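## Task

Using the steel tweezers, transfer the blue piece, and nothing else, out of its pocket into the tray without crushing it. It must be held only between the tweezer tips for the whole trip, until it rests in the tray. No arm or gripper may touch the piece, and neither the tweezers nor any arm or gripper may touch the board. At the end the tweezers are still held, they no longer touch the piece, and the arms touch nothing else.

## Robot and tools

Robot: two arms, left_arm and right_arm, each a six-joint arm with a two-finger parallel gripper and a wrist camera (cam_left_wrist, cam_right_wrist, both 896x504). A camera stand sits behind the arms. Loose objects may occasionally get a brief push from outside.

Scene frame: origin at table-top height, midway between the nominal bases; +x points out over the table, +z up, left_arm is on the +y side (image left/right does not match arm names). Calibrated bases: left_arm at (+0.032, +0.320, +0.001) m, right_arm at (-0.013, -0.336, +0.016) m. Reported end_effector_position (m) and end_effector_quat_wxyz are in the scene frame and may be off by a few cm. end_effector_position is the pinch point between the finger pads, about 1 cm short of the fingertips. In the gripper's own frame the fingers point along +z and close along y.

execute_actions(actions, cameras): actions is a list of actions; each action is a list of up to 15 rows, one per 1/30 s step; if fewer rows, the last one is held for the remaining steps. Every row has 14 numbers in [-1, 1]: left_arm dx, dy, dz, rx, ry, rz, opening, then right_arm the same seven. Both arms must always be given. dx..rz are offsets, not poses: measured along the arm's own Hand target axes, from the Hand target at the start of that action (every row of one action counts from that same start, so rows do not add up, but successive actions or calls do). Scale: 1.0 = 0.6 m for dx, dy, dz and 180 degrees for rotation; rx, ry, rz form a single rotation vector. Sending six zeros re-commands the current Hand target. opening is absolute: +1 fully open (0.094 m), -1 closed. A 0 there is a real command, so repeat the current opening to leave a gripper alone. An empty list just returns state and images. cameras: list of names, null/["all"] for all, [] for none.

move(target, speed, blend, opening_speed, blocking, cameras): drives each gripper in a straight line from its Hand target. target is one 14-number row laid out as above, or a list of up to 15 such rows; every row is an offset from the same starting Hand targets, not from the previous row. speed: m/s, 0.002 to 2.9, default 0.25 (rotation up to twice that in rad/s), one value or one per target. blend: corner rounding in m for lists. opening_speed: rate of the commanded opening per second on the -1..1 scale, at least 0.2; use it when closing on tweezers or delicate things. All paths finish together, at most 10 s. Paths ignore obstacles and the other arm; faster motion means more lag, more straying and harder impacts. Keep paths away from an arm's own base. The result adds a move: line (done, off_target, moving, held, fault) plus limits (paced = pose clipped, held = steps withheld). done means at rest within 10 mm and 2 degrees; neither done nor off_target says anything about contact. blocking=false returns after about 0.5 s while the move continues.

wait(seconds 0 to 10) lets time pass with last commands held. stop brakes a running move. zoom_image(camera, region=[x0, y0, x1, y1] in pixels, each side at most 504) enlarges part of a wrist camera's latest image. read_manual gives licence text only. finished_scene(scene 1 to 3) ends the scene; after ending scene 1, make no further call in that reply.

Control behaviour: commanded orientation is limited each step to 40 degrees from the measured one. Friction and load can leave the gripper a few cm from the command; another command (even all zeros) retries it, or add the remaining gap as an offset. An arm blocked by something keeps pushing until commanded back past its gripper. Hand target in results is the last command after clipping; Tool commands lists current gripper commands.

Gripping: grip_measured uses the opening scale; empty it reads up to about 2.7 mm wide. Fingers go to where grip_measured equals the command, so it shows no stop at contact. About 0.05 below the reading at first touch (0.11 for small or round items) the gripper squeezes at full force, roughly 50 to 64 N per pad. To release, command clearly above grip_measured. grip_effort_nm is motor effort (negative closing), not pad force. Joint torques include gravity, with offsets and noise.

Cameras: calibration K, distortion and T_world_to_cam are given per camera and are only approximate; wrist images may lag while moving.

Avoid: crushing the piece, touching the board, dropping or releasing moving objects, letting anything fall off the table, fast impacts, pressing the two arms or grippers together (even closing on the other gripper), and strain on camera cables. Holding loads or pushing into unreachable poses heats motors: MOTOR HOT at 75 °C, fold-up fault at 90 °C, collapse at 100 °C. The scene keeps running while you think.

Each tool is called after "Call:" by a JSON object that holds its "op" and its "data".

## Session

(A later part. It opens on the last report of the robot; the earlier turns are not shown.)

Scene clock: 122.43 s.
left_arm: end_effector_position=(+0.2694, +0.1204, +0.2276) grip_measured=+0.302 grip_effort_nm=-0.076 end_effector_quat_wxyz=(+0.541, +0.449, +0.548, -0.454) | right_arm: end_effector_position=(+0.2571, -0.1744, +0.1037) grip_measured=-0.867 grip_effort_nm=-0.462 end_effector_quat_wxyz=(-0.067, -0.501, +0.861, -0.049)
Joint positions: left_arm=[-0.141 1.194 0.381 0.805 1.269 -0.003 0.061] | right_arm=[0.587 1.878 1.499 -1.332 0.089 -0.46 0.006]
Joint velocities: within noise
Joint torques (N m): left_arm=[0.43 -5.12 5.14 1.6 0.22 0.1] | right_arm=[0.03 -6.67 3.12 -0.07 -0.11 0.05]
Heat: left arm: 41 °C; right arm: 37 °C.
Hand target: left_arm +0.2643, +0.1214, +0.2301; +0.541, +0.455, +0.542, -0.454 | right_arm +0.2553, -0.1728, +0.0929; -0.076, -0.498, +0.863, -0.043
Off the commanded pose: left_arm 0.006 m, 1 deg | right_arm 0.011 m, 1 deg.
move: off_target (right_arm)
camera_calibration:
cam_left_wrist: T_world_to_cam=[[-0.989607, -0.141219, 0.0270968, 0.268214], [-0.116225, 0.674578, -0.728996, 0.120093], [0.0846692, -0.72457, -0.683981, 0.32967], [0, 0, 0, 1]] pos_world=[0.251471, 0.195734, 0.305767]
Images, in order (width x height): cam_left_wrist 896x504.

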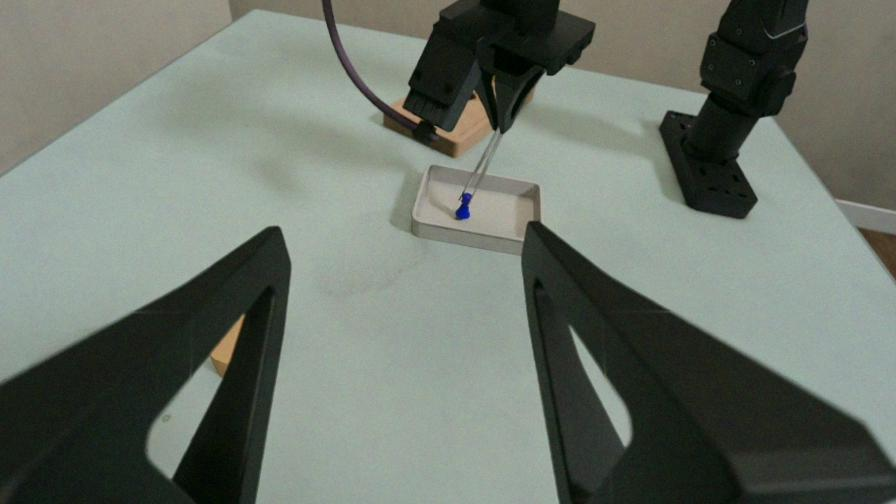

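Call:
{"op": "move", "data": {"target": [0,0,0,0,0,0,0.3,-0.0005,0,0.003,0,0,0,-0.875], "speed": 0.02, "cameras": ["cam_left_wrist"]}}

Call:
{"op": "zoom_image", "data": {"camera": "cam_left_wrist", "region": [420, 150, 520, 240]}}

Scene clock: 123.87 s.
left_arm: end_effector_position=(+0.2694, +0.1204, +0.2276) grip_measured=+0.302 grip_effort_nm=-0.076 end_effector_quat_wxyz=(+0.541, +0.449, +0.548, -0.454) | right_arm: end_effector_position=(+0.2562, -0.1751, +0.1013) grip_measured=-0.867 grip_effort_nm=-0.462 end_effector_quat_wxyz=(-0.068, -0.501, +0.861, -0.049)
Joint positions: left_arm=[-0.141 1.194 0.381 0.805 1.269 -0.003 0.061] | right_arm=[0.587 1.878 1.489 -1.325 0.089 -0.46 0.006]
Joint velocities: within noise
Joint torques (N m): left_arm=[0.31 -5.24 5.09 1.61 0.25 0.09] | right_arm=[0.03 -6.56 3.4 -0.05 -0.11 0.05]
Heat: left arm: 41 °C; right arm: 37 °C.
Hand target: left_arm +0.2643, +0.1214, +0.2301; +0.541, +0.455, +0.542, -0.454 | right_arm +0.2553, -0.1728, +0.0911; -0.076, -0.498, +0.863, -0.043
Off the commanded pose: left_arm 0.006 m, 1 deg | right_arm 0.011 m, 1 deg.
move: off_target (right_arm)
camera_calibration:
cam_left_wrist: T_world_to_cam=[[-0.989607, -0.141219, 0.0270968, 0.268214], [-0.116225, 0.674578, -0.728996, 0.120093], [0.0846692, -0.72457, -0.683981, 0.32967], [0, 0, 0, 1]] pos_world=[0.251471, 0.195734, 0.305767]
Images, in order (width x height): cam_left_wrist 896x504.

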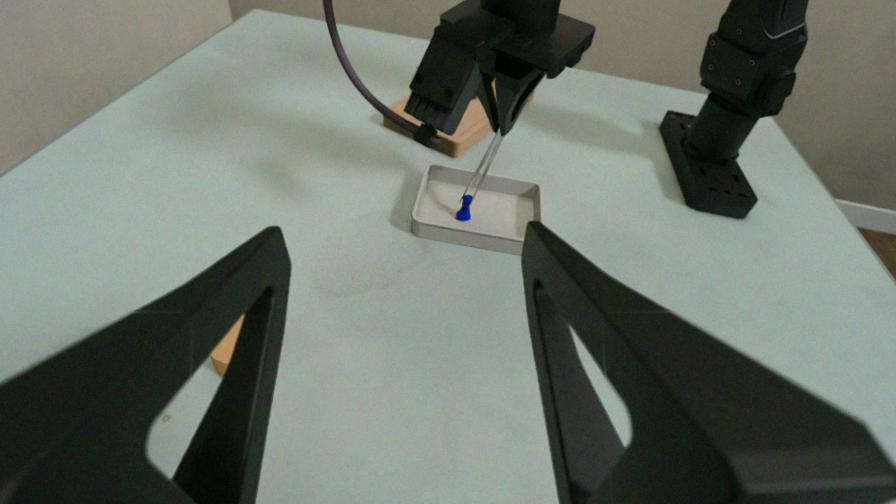

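Scaled by 5.040 from the camera's 896x504 image, which has a finer 1280x720 frame.

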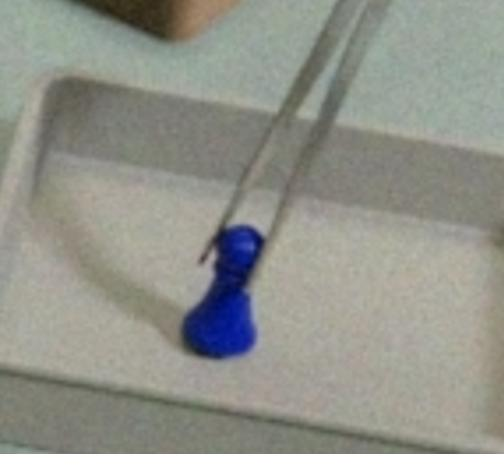

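Call:
{"op": "move", "data": {"target": [0,0,0,0,0,0,0.3,-0.0004,0,0.0025,0,0,0,-0.875], "speed": 0.02, "cameras": ["cam_left_wrist"]}}

Call:
{"op": "zoom_image", "data": {"camera": "cam_left_wrist", "region": [420, 150, 520, 240]}}

Scene clock: 125.10 s.
left_arm: end_effector_position=(+0.2694, +0.1204, +0.2276) grip_measured=+0.302 grip_effort_nm=-0.076 end_effector_quat_wxyz=(+0.541, +0.449, +0.548, -0.454) | right_arm: end_effector_position=(+0.2562, -0.1751, +0.1000) grip_measured=-0.867 grip_effort_nm=-0.462 end_effector_quat_wxyz=(-0.068, -0.501, +0.861, -0.049)
Joint positions: left_arm=[-0.141 1.194 0.381 0.805 1.269 -0.003 0.061] | right_arm=[0.587 1.878 1.484 -1.319 0.089 -0.46 0.006]
Joint velocities: within noise
Joint torques (N m): left_arm=[0.32 -5.16 5.07 1.61 0.23 0.06] | right_arm=[0.03 -6.49 3.4 -0.05 -0.12 0.05]
Heat: left arm: 41 °C; right arm: 37 °C.
Hand target: left_arm +0.2643, +0.1214, +0.2301; +0.541, +0.455, +0.542, -0.454 | right_arm +0.2552, -0.1728, +0.0896; -0.076, -0.498, +0.863, -0.043
Off the commanded pose: left_arm 0.006 m, 1 deg | right_arm 0.011 m, 1 deg.
move: off_target (right_arm)
camera_calibration:
cam_left_wrist: T_world_to_cam=[[-0.989607, -0.141219, 0.0270968, 0.268214], [-0.116225, 0.674578, -0.728996, 0.120093], [0.0846692, -0.72457, -0.683981, 0.32967], [0, 0, 0, 1]] pos_world=[0.251471, 0.195734, 0.305767]
Images, in order (width x height): cam_left_wrist 896x504.

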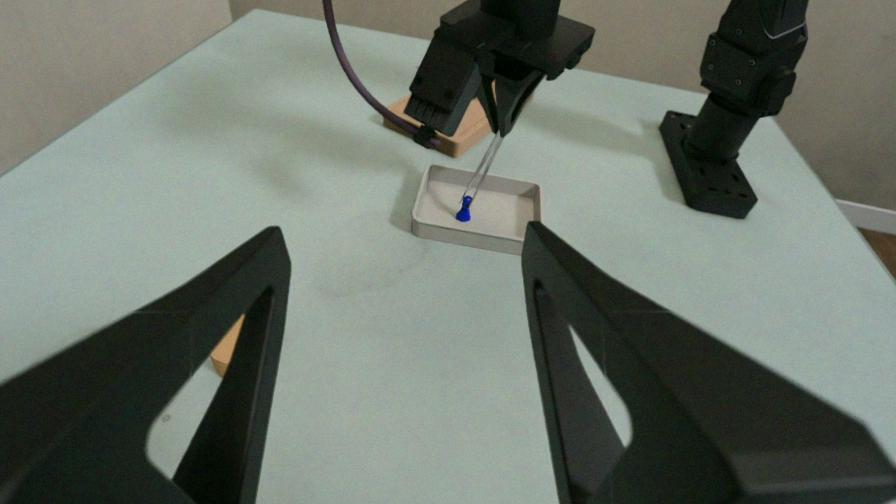

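Scaled by 5.040 from the camera's 896x504 image, which has a finer 1280x720 frame.

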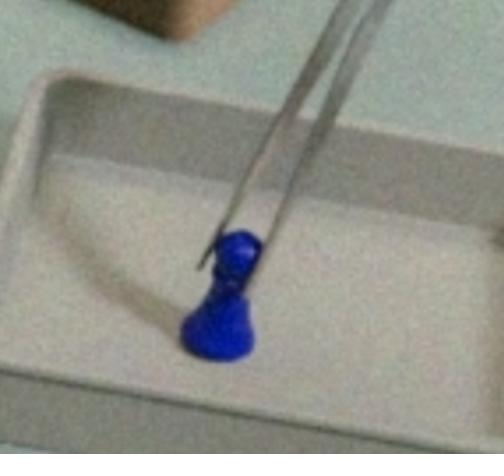

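Call:
{"op": "move", "data": {"target": [0,0,0,0,0,0,0.3,-0.0003,0,0.002,0,0,0,-0.875], "speed": 0.02, "cameras": ["cam_left_wrist"]}}

Call:
{"op": "zoom_image", "data": {"camera": "cam_left_wrist", "region": [420, 150, 520, 240]}}

Scene clock: 126.33 s.
left_arm: end_effector_position=(+0.2694, +0.1204, +0.2276) grip_measured=+0.302 grip_effort_nm=-0.081 end_effector_quat_wxyz=(+0.541, +0.449, +0.548, -0.454) | right_arm: end_effector_position=(+0.2565, -0.1747, +0.0992) grip_measured=-0.867 grip_effort_nm=-0.457 end_effector_quat_wxyz=(-0.067, -0.501, +0.862, -0.048)
Joint positions: left_arm=[-0.141 1.194 0.381 0.805 1.269 -0.003 0.061] | right_arm=[0.587 1.878 1.481 -1.314 0.088 -0.46 0.006]
Joint velocities: within noise
Joint torques (N m): left_arm=[0.4 -5.18 5.12 1.64 0.24 0.06] | right_arm=[0.02 -6.42 3.37 -0.08 -0.1 0.04]
Heat: left arm: 41 °C; right arm: 37 °C.
Hand target: left_arm +0.2643, +0.1214, +0.2301; +0.541, +0.455, +0.542, -0.454 | right_arm +0.2552, -0.1729, +0.0884; -0.076, -0.498, +0.863, -0.043
Off the commanded pose: left_arm 0.006 m, 1 deg | right_arm 0.011 m, 1 deg.
move: off_target (right_arm)
camera_calibration:
cam_left_wrist: T_world_to_cam=[[-0.989607, -0.141219, 0.0270968, 0.268214], [-0.116225, 0.674578, -0.728996, 0.120093], [0.0846692, -0.72457, -0.683981, 0.32967], [0, 0, 0, 1]] pos_world=[0.251471, 0.195734, 0.305767]
Images, in order (width x height): cam_left_wrist 896x504.

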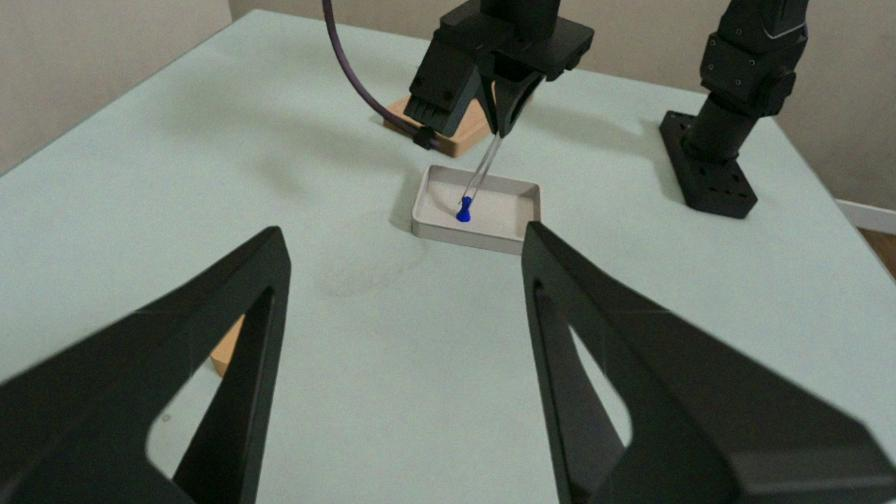

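Scaled by 5.040 from the camera's 896x504 image, which has a finer 1280x720 frame.

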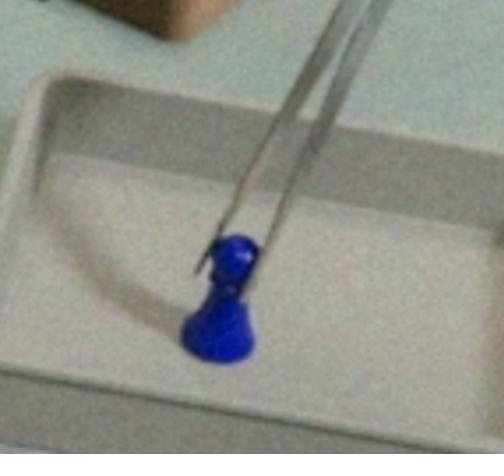

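Call:
{"op": "move", "data": {"target": [0,0,0,0,0,0,0.3,-0.0004,0,0.0028,0,0,0,-0.875], "speed": 0.02, "cameras": ["cam_left_wrist"]}}

Call:
{"op": "zoom_image", "data": {"camera": "cam_left_wrist", "region": [420, 150, 520, 240]}}

Scene clock: 127.87 s.
left_arm: end_effector_position=(+0.2694, +0.1204, +0.2276) grip_measured=+0.302 grip_effort_nm=-0.081 end_effector_quat_wxyz=(+0.541, +0.449, +0.548, -0.454) | right_arm: end_effector_position=(+0.2567, -0.1745, +0.0983) grip_measured=-0.867 grip_effort_nm=-0.462 end_effector_quat_wxyz=(-0.066, -0.501, +0.862, -0.048)
Joint positions: left_arm=[-0.141 1.194 0.381 0.805 1.269 -0.003 0.061] | right_arm=[0.587 1.878 1.478 -1.309 0.088 -0.46 0.006]
Joint velocities: within noise
Joint torques (N m): left_arm=[0.31 -5.26 5 1.6 0.24 0.08] | right_arm=[0.02 -6.34 3.19 -0.04 -0.11 0.05]
Heat: left arm: 41 °C; right arm: 37 °C.
Hand target: left_arm +0.2643, +0.1214, +0.2301; +0.541, +0.455, +0.542, -0.454 | right_arm +0.2552, -0.1729, +0.0866; -0.076, -0.498, +0.863, -0.043
Off the commanded pose: left_arm 0.006 m, 1 deg | right_arm 0.012 m, 1 deg.
move: off_target (right_arm)
camera_calibration:
cam_left_wrist: T_world_to_cam=[[-0.989607, -0.141219, 0.0270968, 0.268214], [-0.116225, 0.674578, -0.728996, 0.120093], [0.0846692, -0.72457, -0.683981, 0.32967], [0, 0, 0, 1]] pos_world=[0.251471, 0.195734, 0.305767]
Images, in order (width x height): cam_left_wrist 896x504.

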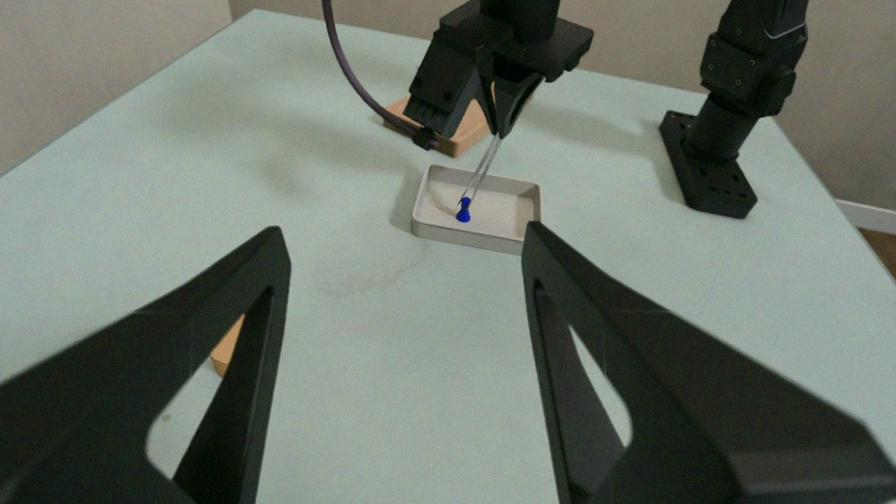

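Scaled by 5.040 from the camera's 896x504 image, which has a finer 1280x720 frame.

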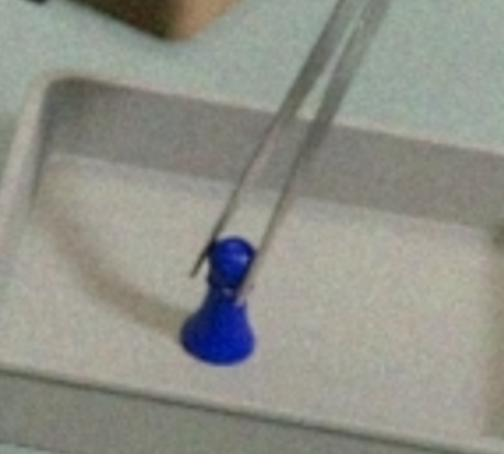

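Base stopped moving; head shifts. It's seated. Open slowly.

Call:
{"op": "move", "data": {"target": [0,0,0,0,0,0,0.3,0,0,0,0,0,0,-0.82], "opening_speed": 0.2, "speed": 0.01, "cameras": ["cam_left_wrist"]}}

Call:
{"op": "zoom_image", "data": {"camera": "cam_left_wrist", "region": [420, 150, 520, 240]}}

Scene clock: 129.20 s.
left_arm: end_effector_position=(+0.2694, +0.1204, +0.2276) grip_measured=+0.302 grip_effort_nm=-0.081 end_effector_quat_wxyz=(+0.541, +0.449, +0.548, -0.454) | right_arm: end_effector_position=(+0.2562, -0.1748, +0.0975) grip_measured=-0.821 grip_effort_nm=0.042 end_effector_quat_wxyz=(-0.067, -0.501, +0.862, -0.048)
Joint positions: left_arm=[-0.141 1.194 0.381 0.805 1.269 -0.003 0.061] | right_arm=[0.587 1.878 1.475 -1.307 0.088 -0.46 0.008]
Joint velocities: within noise
Joint torques (N m): left_arm=[0.38 -5.15 5.03 1.64 0.22 0.09] | right_arm=[0.02 -6.35 3.41 -0.07 -0.11 0.05]
Heat: left arm: 41 °C; right arm: 37 °C.
Hand target: left_arm +0.2643, +0.1214, +0.2301; +0.541, +0.455, +0.542, -0.454 | right_arm +0.2552, -0.1729, +0.0866; -0.076, -0.498, +0.863, -0.043
Off the commanded pose: left_arm 0.006 m, 1 deg | right_arm 0.011 m, 1 deg.
move: off_target (right_arm)
camera_calibration:
cam_left_wrist: T_world_to_cam=[[-0.989607, -0.141219, 0.0270968, 0.268214], [-0.116225, 0.674578, -0.728996, 0.120093], [0.0846692, -0.72457, -0.683981, 0.32967], [0, 0, 0, 1]] pos_world=[0.251471, 0.195734, 0.305767]
Images, in order (width x height): cam_left_wrist 896x504.

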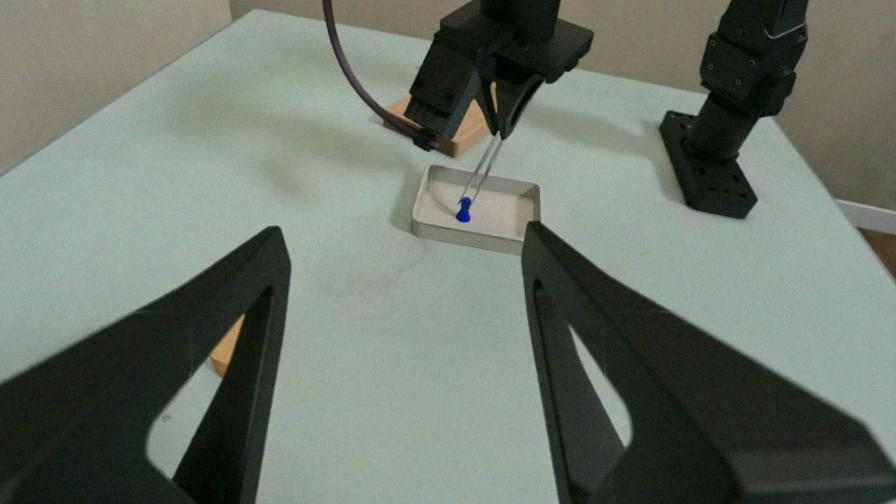

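Scaled by 5.040 from the camera's 896x504 image, which has a finer 1280x720 frame.

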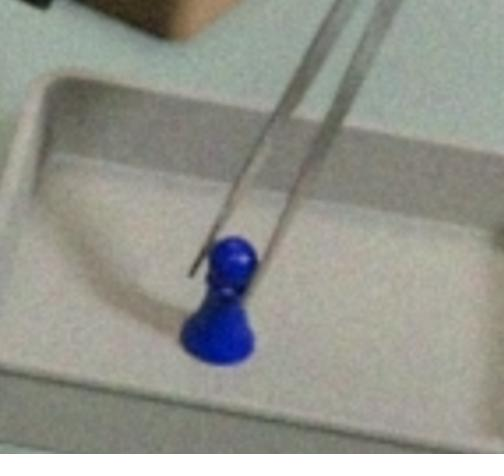

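Call:
{"op": "move", "data": {"target": [0,0,0,0,0,0,0.3,0,0,0,0,0,0,-0.80], "opening_speed": 0.2, "speed": 0.01, "cameras": ["cam_left_wrist"]}}

Call:
{"op": "zoom_image", "data": {"camera": "cam_left_wrist", "region": [420, 150, 520, 240]}}

Scene clock: 132.53 s.
left_arm: end_effector_position=(+0.2694, +0.1204, +0.2276) grip_measured=+0.302 grip_effort_nm=-0.066 end_effector_quat_wxyz=(+0.541, +0.449, +0.548, -0.454) | right_arm: end_effector_position=(+0.2563, -0.1747, +0.0975) grip_measured=-0.802 grip_effort_nm=0.076 end_effector_quat_wxyz=(-0.066, -0.501, +0.862, -0.048)
Joint positions: left_arm=[-0.141 1.194 0.381 0.805 1.269 -0.003 0.061] | right_arm=[0.587 1.878 1.475 -1.307 0.088 -0.46 0.009]
Joint velocities: within noise
Joint torques (N m): left_arm=[0.39 -5.24 5.07 1.59 0.23 0.08] | right_arm=[0.02 -6.34 3.41 -0.07 -0.1 0.05]
Heat: left arm: 41 °C; right arm: 37 °C.
Hand target: left_arm +0.2643, +0.1214, +0.2301; +0.541, +0.455, +0.542, -0.454 | right_arm +0.2553, -0.1729, +0.0866; -0.076, -0.498, +0.863, -0.043
Off the commanded pose: left_arm 0.006 m, 1 deg | right_arm 0.011 m, 1 deg.
move: off_target (right_arm)
camera_calibration:
cam_left_wrist: T_world_to_cam=[[-0.989607, -0.141219, 0.0270968, 0.268214], [-0.116225, 0.674578, -0.728996, 0.120093], [0.0846692, -0.72457, -0.683981, 0.32967], [0, 0, 0, 1]] pos_world=[0.251471, 0.195734, 0.305767]
Images, in order (width x height): cam_left_wrist 896x504.

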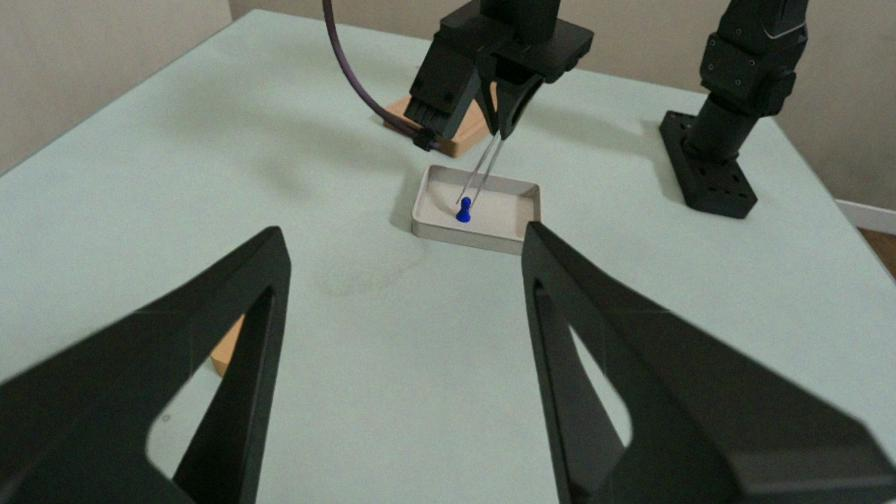

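Scaled by 5.040 from the camera's 896x504 image, which has a finer 1280x720 frame.

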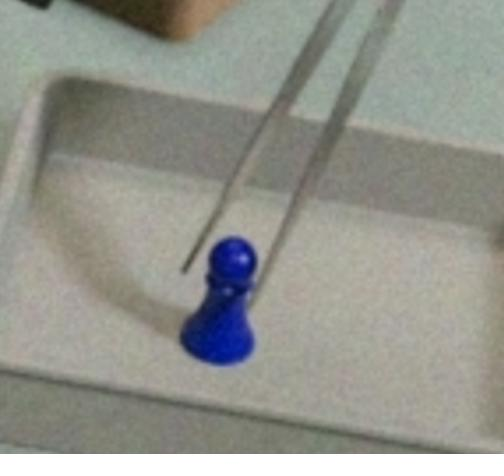

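Call:
{"op": "move", "data": {"target": [[0,0,0,0,0,0,0.3,0.0455,0,-0.048,0,0,0,-0.80],[0,0,0,0,0,0,0.3,0.0571,0,-0.1137,0,0,0,-0.80]], "speed": 0.05}}

Call:
{"op": "zoom_image", "data": {"camera": "cam_left_wrist", "region": [370, 0, 670, 280]}}

Scene clock: 135.50 s.
left_arm: end_effector_position=(+0.2694, +0.1204, +0.2276) grip_measured=+0.302 grip_effort_nm=-0.076 end_effector_quat_wxyz=(+0.541, +0.449, +0.548, -0.454) | right_arm: end_effector_position=(+0.2420, -0.1922, +0.1434) grip_measured=-0.802 grip_effort_nm=0.076 end_effector_quat_wxyz=(-0.098, -0.498, +0.860, -0.048)
Joint positions: left_arm=[-0.141 1.194 0.381 0.805 1.269 -0.003 0.061] | right_arm=[0.565 1.842 1.6 -1.531 0.088 -0.476 0.009]
Joint velocities: within noise
Joint torques (N m): left_arm=[0.36 -5.18 5.08 1.61 0.24 0.09] | right_arm=[-0.62 -10.89 6.26 -0.6 -0.05 -0.09]
Heat: left arm: 41 °C; right arm: 37 °C.
Hand target: left_arm +0.2643, +0.1214, +0.2301; +0.541, +0.455, +0.542, -0.454 | right_arm +0.2443, -0.1918, +0.1598; -0.076, -0.498, +0.863, -0.043
Off the commanded pose: left_arm 0.006 m, 1 deg | right_arm 0.017 m, 3 deg.
move: off_target (right_arm)
camera_calibration:
cam_left_wrist: T_world_to_cam=[[-0.989607, -0.141219, 0.0270968, 0.268214], [-0.116225, 0.674578, -0.728996, 0.120093], [0.0846692, -0.72457, -0.683981, 0.32967], [0, 0, 0, 1]] pos_world=[0.251471, 0.195734, 0.305767]
cam_right_wrist: T_world_to_cam=[[0.887497, -0.460659, 0.0119082, -0.31293], [-0.264202, -0.487495, 0.832193, -0.145455], [-0.377552, -0.741715, -0.554358, 0.140278], [0, 0, 0, 1]] pos_world=[0.292257, -0.111016, 0.202538]

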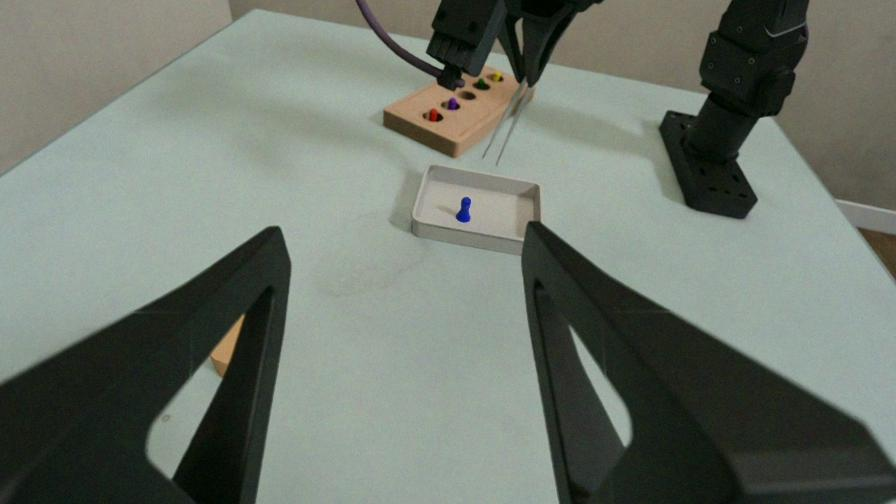

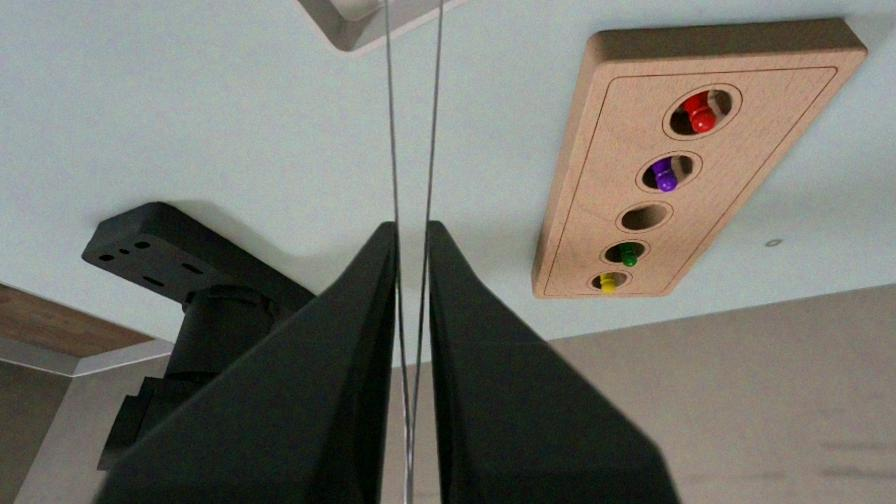

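Scaled by 1.680 from the camera's 896x504 image, which has a finer 1280x720 frame.

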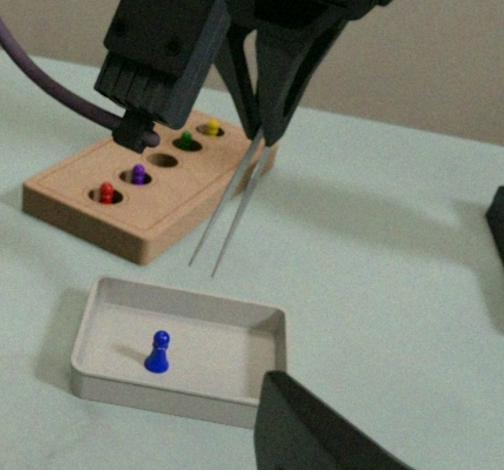

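Call:
{"op": "finished_scene", "data": {"scene": 3}}

The scene is finished: the task was done.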